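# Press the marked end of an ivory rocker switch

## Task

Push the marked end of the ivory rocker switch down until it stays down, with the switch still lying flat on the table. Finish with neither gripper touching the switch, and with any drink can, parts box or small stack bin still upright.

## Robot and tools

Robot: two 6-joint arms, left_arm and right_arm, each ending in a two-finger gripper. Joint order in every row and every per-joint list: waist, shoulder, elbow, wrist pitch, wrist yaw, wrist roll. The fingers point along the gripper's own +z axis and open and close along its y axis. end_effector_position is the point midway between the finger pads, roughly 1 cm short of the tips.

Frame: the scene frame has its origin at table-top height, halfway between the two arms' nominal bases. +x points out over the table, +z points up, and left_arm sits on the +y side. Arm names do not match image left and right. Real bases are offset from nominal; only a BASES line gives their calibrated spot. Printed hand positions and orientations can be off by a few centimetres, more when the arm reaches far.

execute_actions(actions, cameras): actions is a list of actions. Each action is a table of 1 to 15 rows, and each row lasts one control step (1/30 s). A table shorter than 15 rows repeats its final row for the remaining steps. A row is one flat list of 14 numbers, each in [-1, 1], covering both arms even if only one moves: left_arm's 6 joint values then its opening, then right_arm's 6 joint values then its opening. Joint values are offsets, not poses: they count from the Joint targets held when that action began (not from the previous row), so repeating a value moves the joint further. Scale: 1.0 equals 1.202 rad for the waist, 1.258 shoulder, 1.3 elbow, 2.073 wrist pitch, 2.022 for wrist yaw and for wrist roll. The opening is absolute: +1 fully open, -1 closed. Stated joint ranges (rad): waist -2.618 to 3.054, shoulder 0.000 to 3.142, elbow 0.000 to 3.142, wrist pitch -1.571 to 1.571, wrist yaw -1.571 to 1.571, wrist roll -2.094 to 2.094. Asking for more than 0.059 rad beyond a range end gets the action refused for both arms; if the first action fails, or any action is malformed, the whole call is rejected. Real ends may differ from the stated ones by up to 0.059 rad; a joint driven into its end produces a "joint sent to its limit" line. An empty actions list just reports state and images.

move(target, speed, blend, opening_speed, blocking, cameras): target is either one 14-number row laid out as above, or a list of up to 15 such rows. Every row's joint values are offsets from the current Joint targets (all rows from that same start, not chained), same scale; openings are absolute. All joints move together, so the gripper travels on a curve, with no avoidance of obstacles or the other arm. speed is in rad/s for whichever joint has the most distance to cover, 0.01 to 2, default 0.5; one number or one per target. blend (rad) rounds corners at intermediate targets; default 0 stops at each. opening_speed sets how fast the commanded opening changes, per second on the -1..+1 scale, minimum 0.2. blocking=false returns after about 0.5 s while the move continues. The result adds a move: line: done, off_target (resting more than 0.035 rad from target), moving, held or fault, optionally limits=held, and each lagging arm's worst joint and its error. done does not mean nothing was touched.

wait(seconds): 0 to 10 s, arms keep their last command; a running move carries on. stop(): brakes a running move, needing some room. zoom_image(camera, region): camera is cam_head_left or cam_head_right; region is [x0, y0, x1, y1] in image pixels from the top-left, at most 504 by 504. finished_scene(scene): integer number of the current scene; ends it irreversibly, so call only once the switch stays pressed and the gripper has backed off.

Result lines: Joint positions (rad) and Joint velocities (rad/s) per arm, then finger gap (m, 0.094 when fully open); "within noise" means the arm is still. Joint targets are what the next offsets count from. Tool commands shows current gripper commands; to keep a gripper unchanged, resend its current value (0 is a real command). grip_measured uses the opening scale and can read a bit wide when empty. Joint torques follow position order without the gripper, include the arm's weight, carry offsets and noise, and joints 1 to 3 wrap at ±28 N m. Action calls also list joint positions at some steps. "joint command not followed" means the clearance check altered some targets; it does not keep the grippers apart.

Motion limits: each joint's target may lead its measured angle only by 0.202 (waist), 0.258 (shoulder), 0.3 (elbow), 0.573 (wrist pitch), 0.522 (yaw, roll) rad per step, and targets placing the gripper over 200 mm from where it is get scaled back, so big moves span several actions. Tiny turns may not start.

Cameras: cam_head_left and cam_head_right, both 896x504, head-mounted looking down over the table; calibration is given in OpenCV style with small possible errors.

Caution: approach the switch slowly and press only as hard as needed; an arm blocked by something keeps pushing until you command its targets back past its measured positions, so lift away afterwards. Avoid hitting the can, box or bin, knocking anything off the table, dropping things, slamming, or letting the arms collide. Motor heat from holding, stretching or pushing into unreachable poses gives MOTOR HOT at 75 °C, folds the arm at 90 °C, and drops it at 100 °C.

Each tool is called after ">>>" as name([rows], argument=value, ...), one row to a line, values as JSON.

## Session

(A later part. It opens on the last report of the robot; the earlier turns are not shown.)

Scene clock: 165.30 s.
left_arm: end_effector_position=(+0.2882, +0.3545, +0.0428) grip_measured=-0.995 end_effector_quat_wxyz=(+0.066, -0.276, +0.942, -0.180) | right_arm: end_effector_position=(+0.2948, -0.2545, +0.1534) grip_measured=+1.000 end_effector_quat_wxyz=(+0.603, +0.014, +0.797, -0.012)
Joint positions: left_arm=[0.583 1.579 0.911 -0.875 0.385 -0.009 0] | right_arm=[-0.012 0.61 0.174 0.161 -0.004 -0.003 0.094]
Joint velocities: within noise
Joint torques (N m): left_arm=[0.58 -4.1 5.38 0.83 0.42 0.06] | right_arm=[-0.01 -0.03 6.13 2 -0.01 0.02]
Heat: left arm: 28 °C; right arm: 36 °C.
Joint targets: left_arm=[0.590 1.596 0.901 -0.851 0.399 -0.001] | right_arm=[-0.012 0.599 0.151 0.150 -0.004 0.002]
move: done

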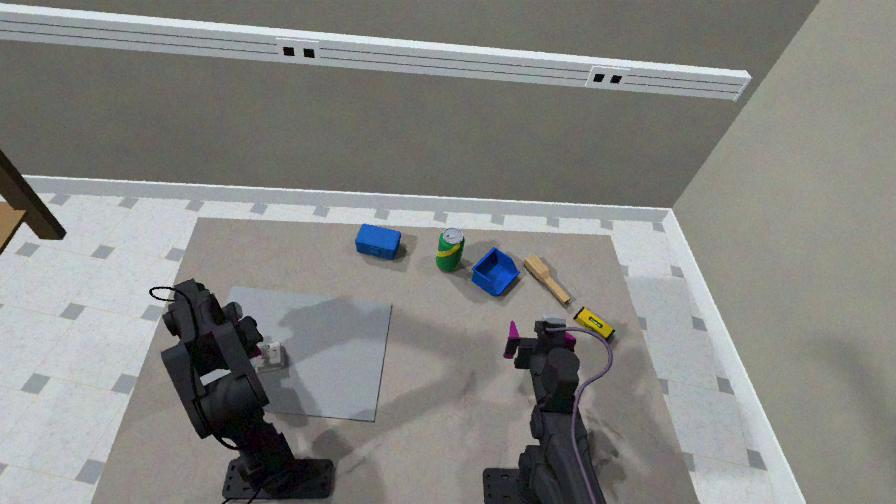

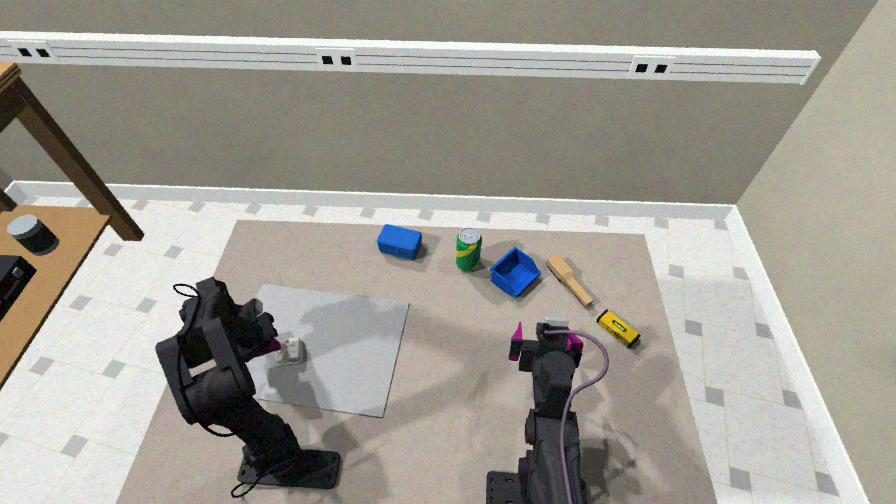

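>>> move(target=[0, 0.0064, -0.0102, 0.0102, 0, 0, -1, 0, 0, 0, 0, 0, 0, 1], speed=0.1)

>>> zoom_image(camera="cam_head_right", region=[250, 320, 310, 380])

>>> zoom_image(camera="cam_head_left", region=[230, 325, 290, 385])

Scene clock: 168.67 s.
left_arm: end_effector_position=(+0.2885, +0.3544, +0.0412) grip_measured=-0.995 end_effector_quat_wxyz=(+0.069, -0.277, +0.941, -0.183) | right_arm: end_effector_position=(+0.2948, -0.2545, +0.1534) grip_measured=+1.000 end_effector_quat_wxyz=(+0.603, +0.014, +0.797, -0.012)
Joint positions: left_arm=[0.586 1.579 0.902 -0.862 0.392 -0.009 0] | right_arm=[-0.012 0.61 0.174 0.161 -0.004 -0.003 0.094]
Joint velocities: within noise
Joint torques (N m): left_arm=[0.32 -3.26 5 0.92 0.36 0.07] | right_arm=[-0.01 -0.03 6.13 2 -0.01 0.02]
Heat: left arm: 28 °C; right arm: 36 °C.
Joint targets: left_arm=[0.589 1.604 0.887 -0.830 0.400 -0.001] | right_arm=[-0.012 0.599 0.151 0.150 -0.004 0.002]
move: done

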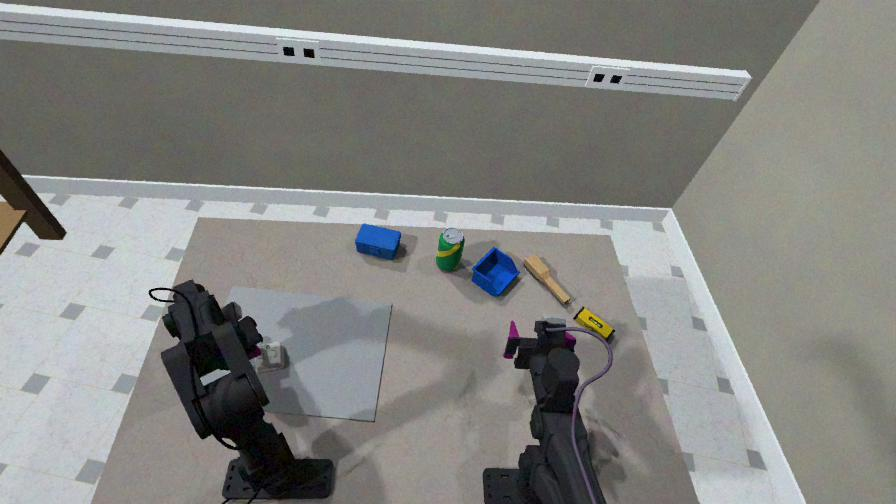

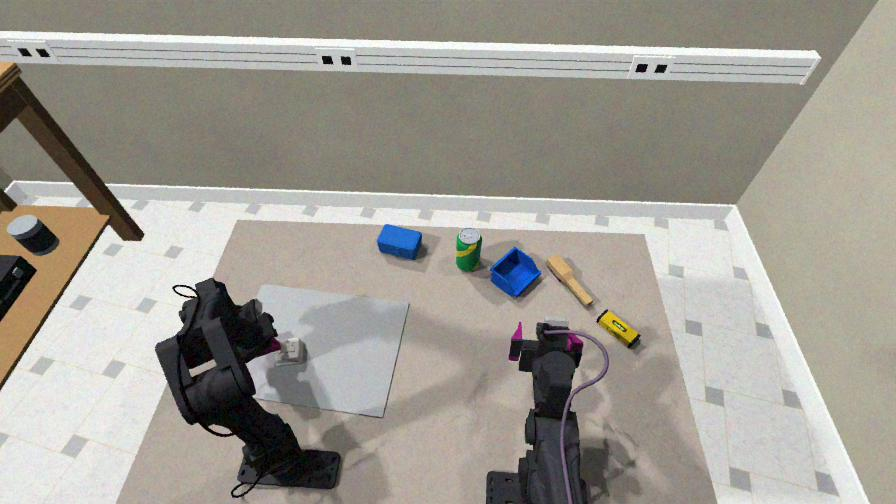

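Scaled by 8.400 from the camera's 896x504 image, which has a finer 1280x720 frame.

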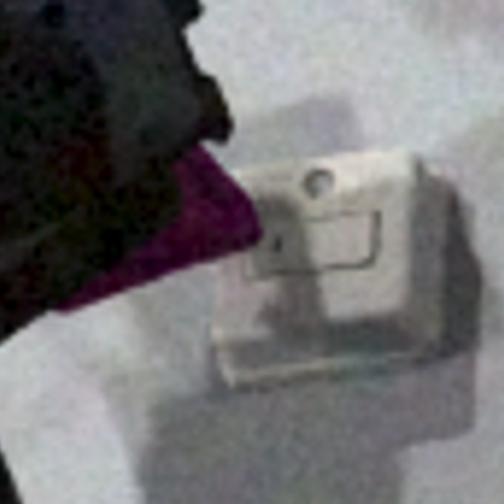

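Scaled by 8.400 from the camera's 896x504 image, which has a finer 1280x720 frame.

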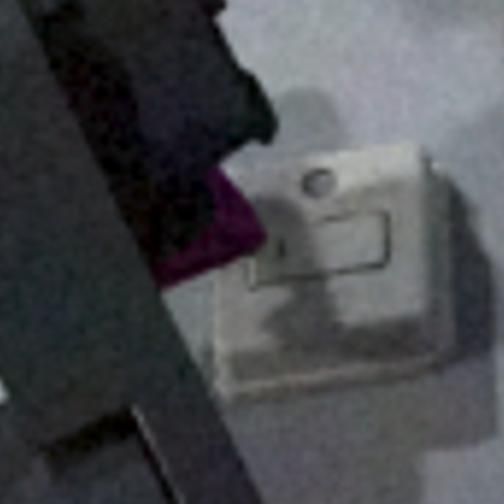

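>>> move(target=[0, 0.0064, -0.0102, 0.0102, 0, 0, -1, 0, 0, 0, 0, 0, 0, 1], speed=0.1)

>>> zoom_image(camera="cam_head_right", region=[260, 325, 310, 375])

>>> zoom_image(camera="cam_head_left", region=[240, 330, 290, 380])

Scene clock: 204.53 s.
left_arm: end_effector_position=(+0.2892, +0.3547, +0.0375) grip_measured=-0.995 end_effector_quat_wxyz=(+0.070, -0.277, +0.941, -0.183) | right_arm: end_effector_position=(+0.2948, -0.2545, +0.1534) grip_measured=+1.000 end_effector_quat_wxyz=(+0.603, +0.014, +0.797, -0.012)
Joint positions: left_arm=[0.588 1.587 0.894 -0.843 0.394 -0.009 0] | right_arm=[-0.012 0.61 0.174 0.161 -0.004 -0.003 0.094]
Joint velocities: within noise
Joint torques (N m): left_arm=[0.08 -3.36 4.41 0.98 0.31 0.06] | right_arm=[0.01 -0.03 6.13 2 -0.01 0.03]
Heat: left arm: 27 °C; right arm: 36 °C.
Joint targets: left_arm=[0.590 1.612 0.874 -0.809 0.400 -0.001] | right_arm=[-0.012 0.599 0.151 0.150 -0.004 0.002]
move: done

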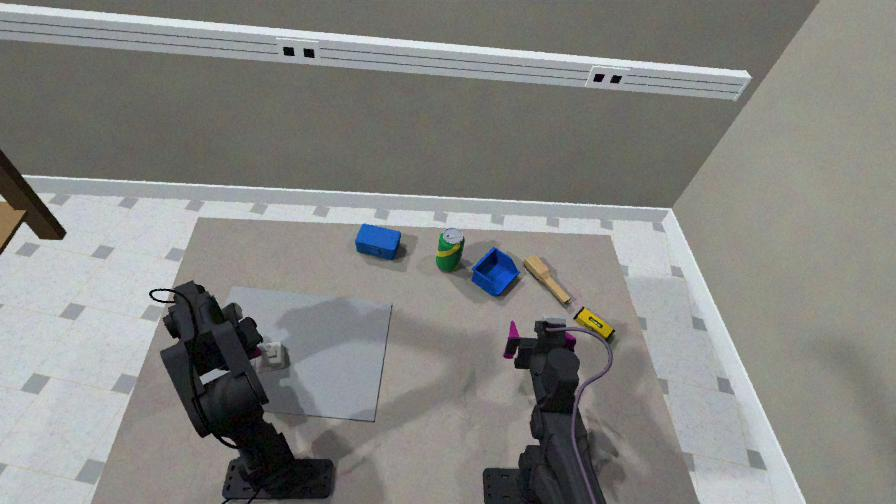

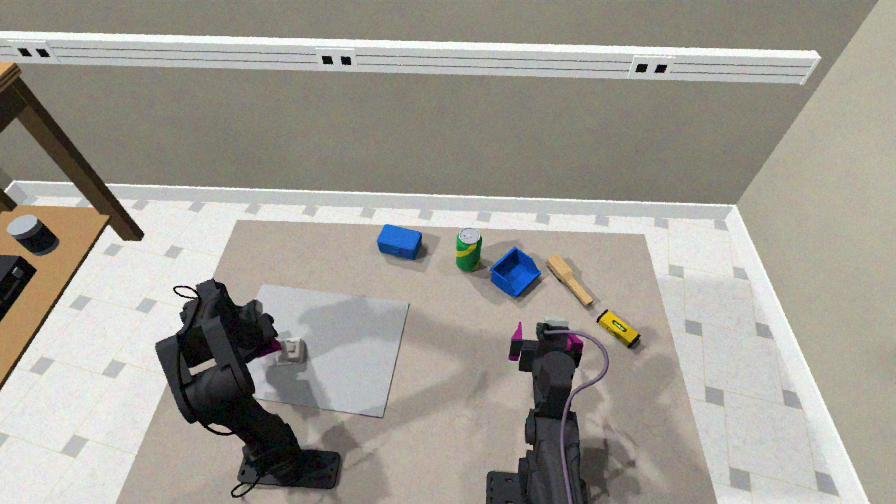

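Scaled by 10.080 from the camera's 896x504 image, which has a finer 1280x720 frame.

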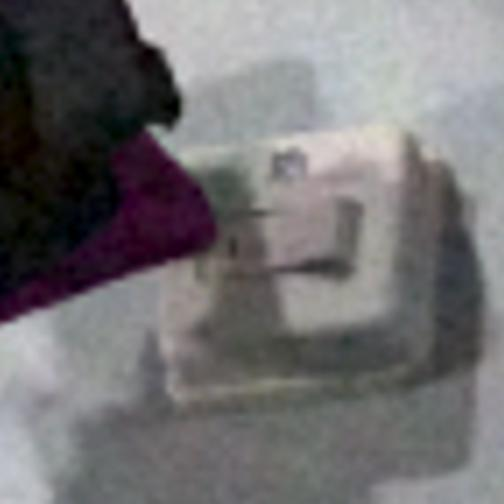

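Scaled by 10.080 from the camera's 896x504 image, which has a finer 1280x720 frame.

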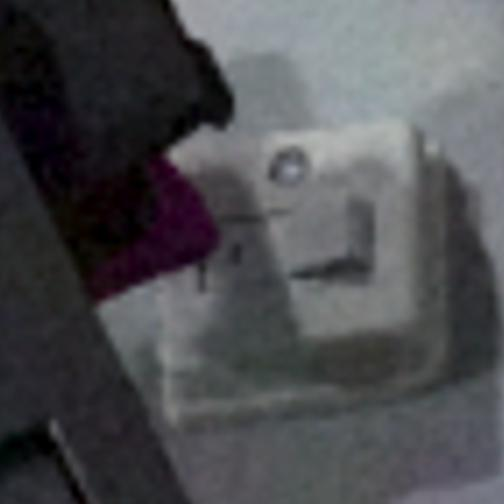

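>>> move([
  [0, -0.0270, 0.0391, -0.0366, 0, 0, -1, 0, 0, 0, 0, 0, 0, 1],
  [-0.0183, -0.1049, 0.1777, -0.1751, 0, 0, -1, 0, 0, 0, 0, 0, 0, 1],
], speed=[0.2, 0.5], blend=0.02)

>>> zoom_image(camera="cam_head_right", region=[260, 325, 310, 375])

>>> zoom_image(camera="cam_head_left", region=[240, 330, 290, 380])

Scene clock: 208.27 s.
left_arm: end_effector_position=(+0.2805, +0.3452, +0.1016) grip_measured=-0.995 end_effector_quat_wxyz=(+0.046, -0.275, +0.941, -0.190) | right_arm: end_effector_position=(+0.2948, -0.2545, +0.1534) grip_measured=+1.000 end_effector_quat_wxyz=(+0.603, +0.014, +0.797, -0.012)
Joint positions: left_arm=[0.574 1.506 1.084 -1.163 0.394 -0.009 0] | right_arm=[-0.012 0.61 0.174 0.161 -0.004 -0.003 0.094]
Joint velocities: within noise
Joint torques (N m): left_arm=[-0.51 -7.04 8.87 0.43 0.32 0.08] | right_arm=[0.01 -0.03 6.13 2 -0.01 0.02]
Heat: left arm: 27 °C; right arm: 37 °C.
Joint targets: left_arm=[0.567 1.480 1.105 -1.172 0.400 -0.001] | right_arm=[-0.012 0.599 0.151 0.150 -0.004 0.002]
move: done

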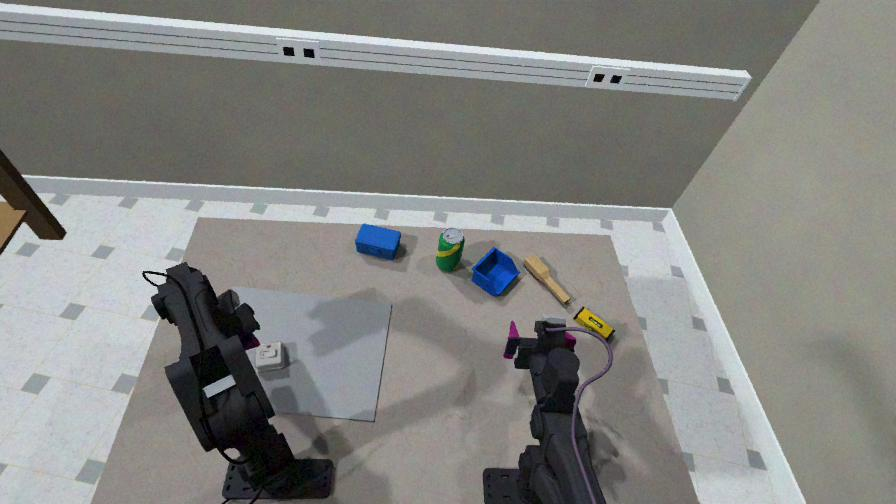

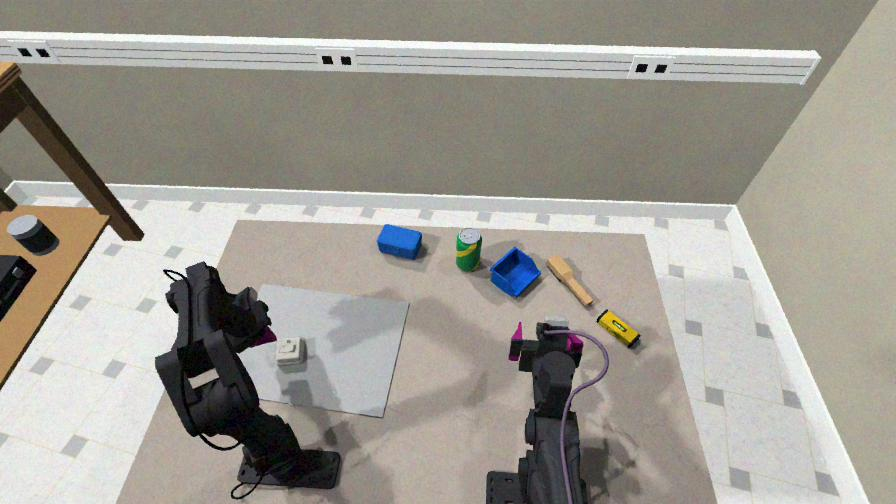

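Scaled by 10.080 from the camera's 896x504 image, which has a finer 1280x720 frame.

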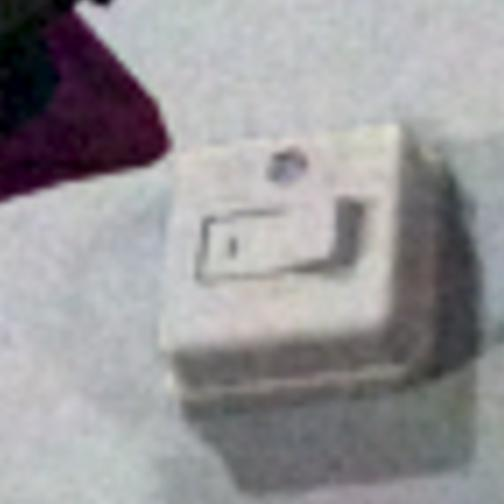

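Scaled by 10.080 from the camera's 896x504 image, which has a finer 1280x720 frame.

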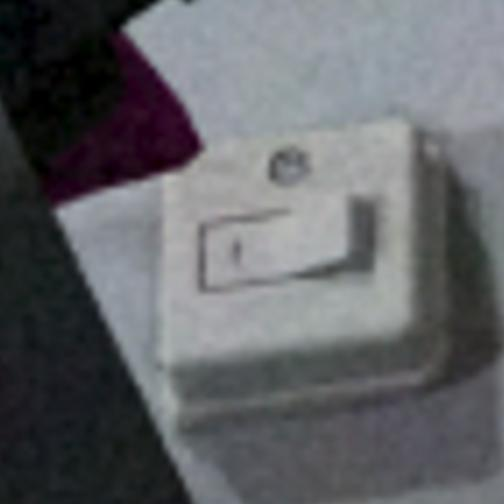

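>>> move(target=[0, 0, 0, 0, 0, 0, -1, -0.2717, 0.8234, 0.9150, -0.6766, -0.1958, 0, -1], speed=0.8, opening_speed=1.0)

>>> zoom_image(camera="cam_head_right", region=[490, 270, 650, 400])

>>> zoom_image(camera="cam_head_left", region=[480, 270, 640, 400])

Scene clock: 248.17 s.
left_arm: end_effector_position=(+0.2802, +0.3450, +0.1016) grip_measured=-0.995 end_effector_quat_wxyz=(+0.045, -0.275, +0.941, -0.191) | right_arm: end_effector_position=(+0.2971, -0.2838, +0.1276) grip_measured=-0.997 end_effector_quat_wxyz=(+0.040, +0.177, +0.966, +0.186)
Joint positions: left_arm=[0.574 1.506 1.084 -1.164 0.394 -0.009 0] | right_arm=[-0.336 1.621 1.305 -1.243 -0.382 -0.001 0]
Joint velocities: within noise
Joint torques (N m): left_arm=[-0.58 -7.12 8.79 0.41 0.33 0.04] | right_arm=[-0.23 -4.57 9.59 0.29 -0.43 0]
Heat: left arm: 28 °C; right arm: 37 °C.
Joint targets: left_arm=[0.567 1.480 1.105 -1.172 0.400 -0.001] | right_arm=[-0.339 1.635 1.341 -1.252 -0.400 0.002]
move: off_target (right_arm); right_arm: the elbow is farthest, 0.036 rad from its target

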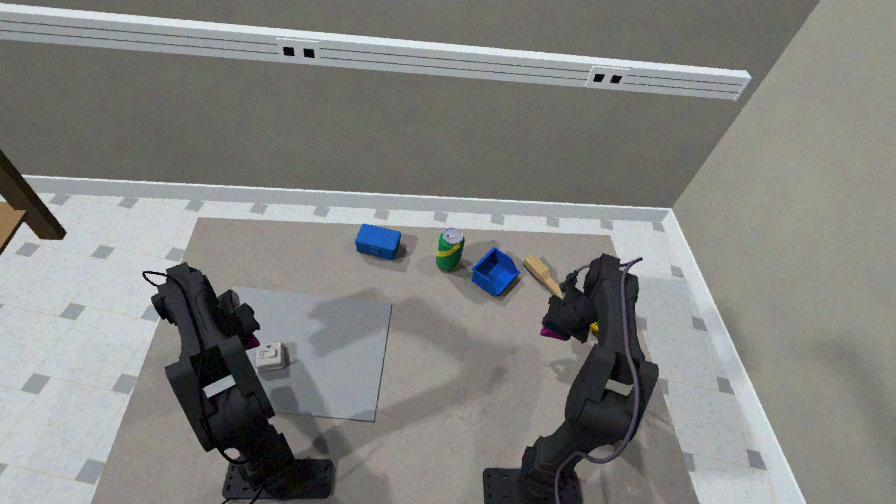

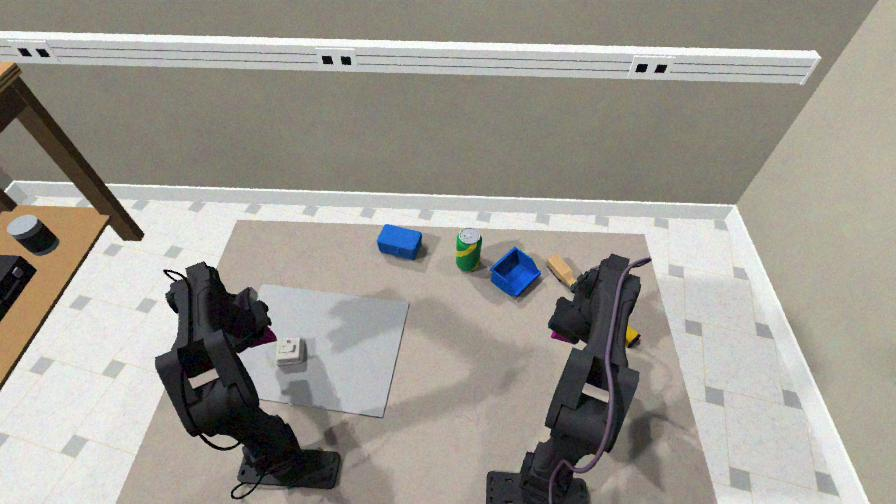

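Scaled by 3.150 from the camera's 896x504 image, which has a finer 1280x720 frame.

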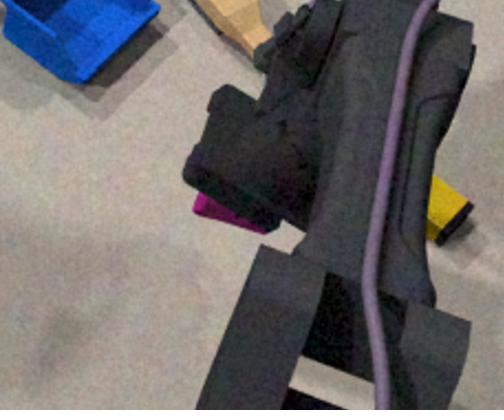

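Scaled by 3.150 from the camera's 896x504 image, which has a finer 1280x720 frame.

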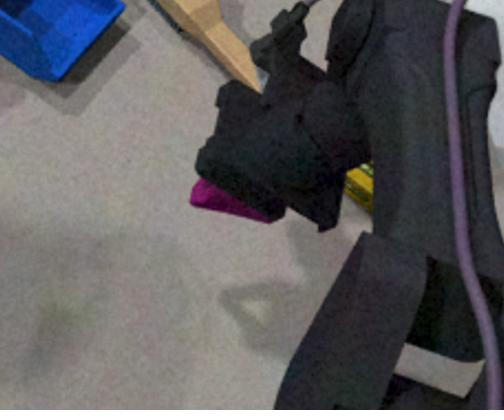

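>>> finished_scene(scene=1)

The scene is finished: the task was done.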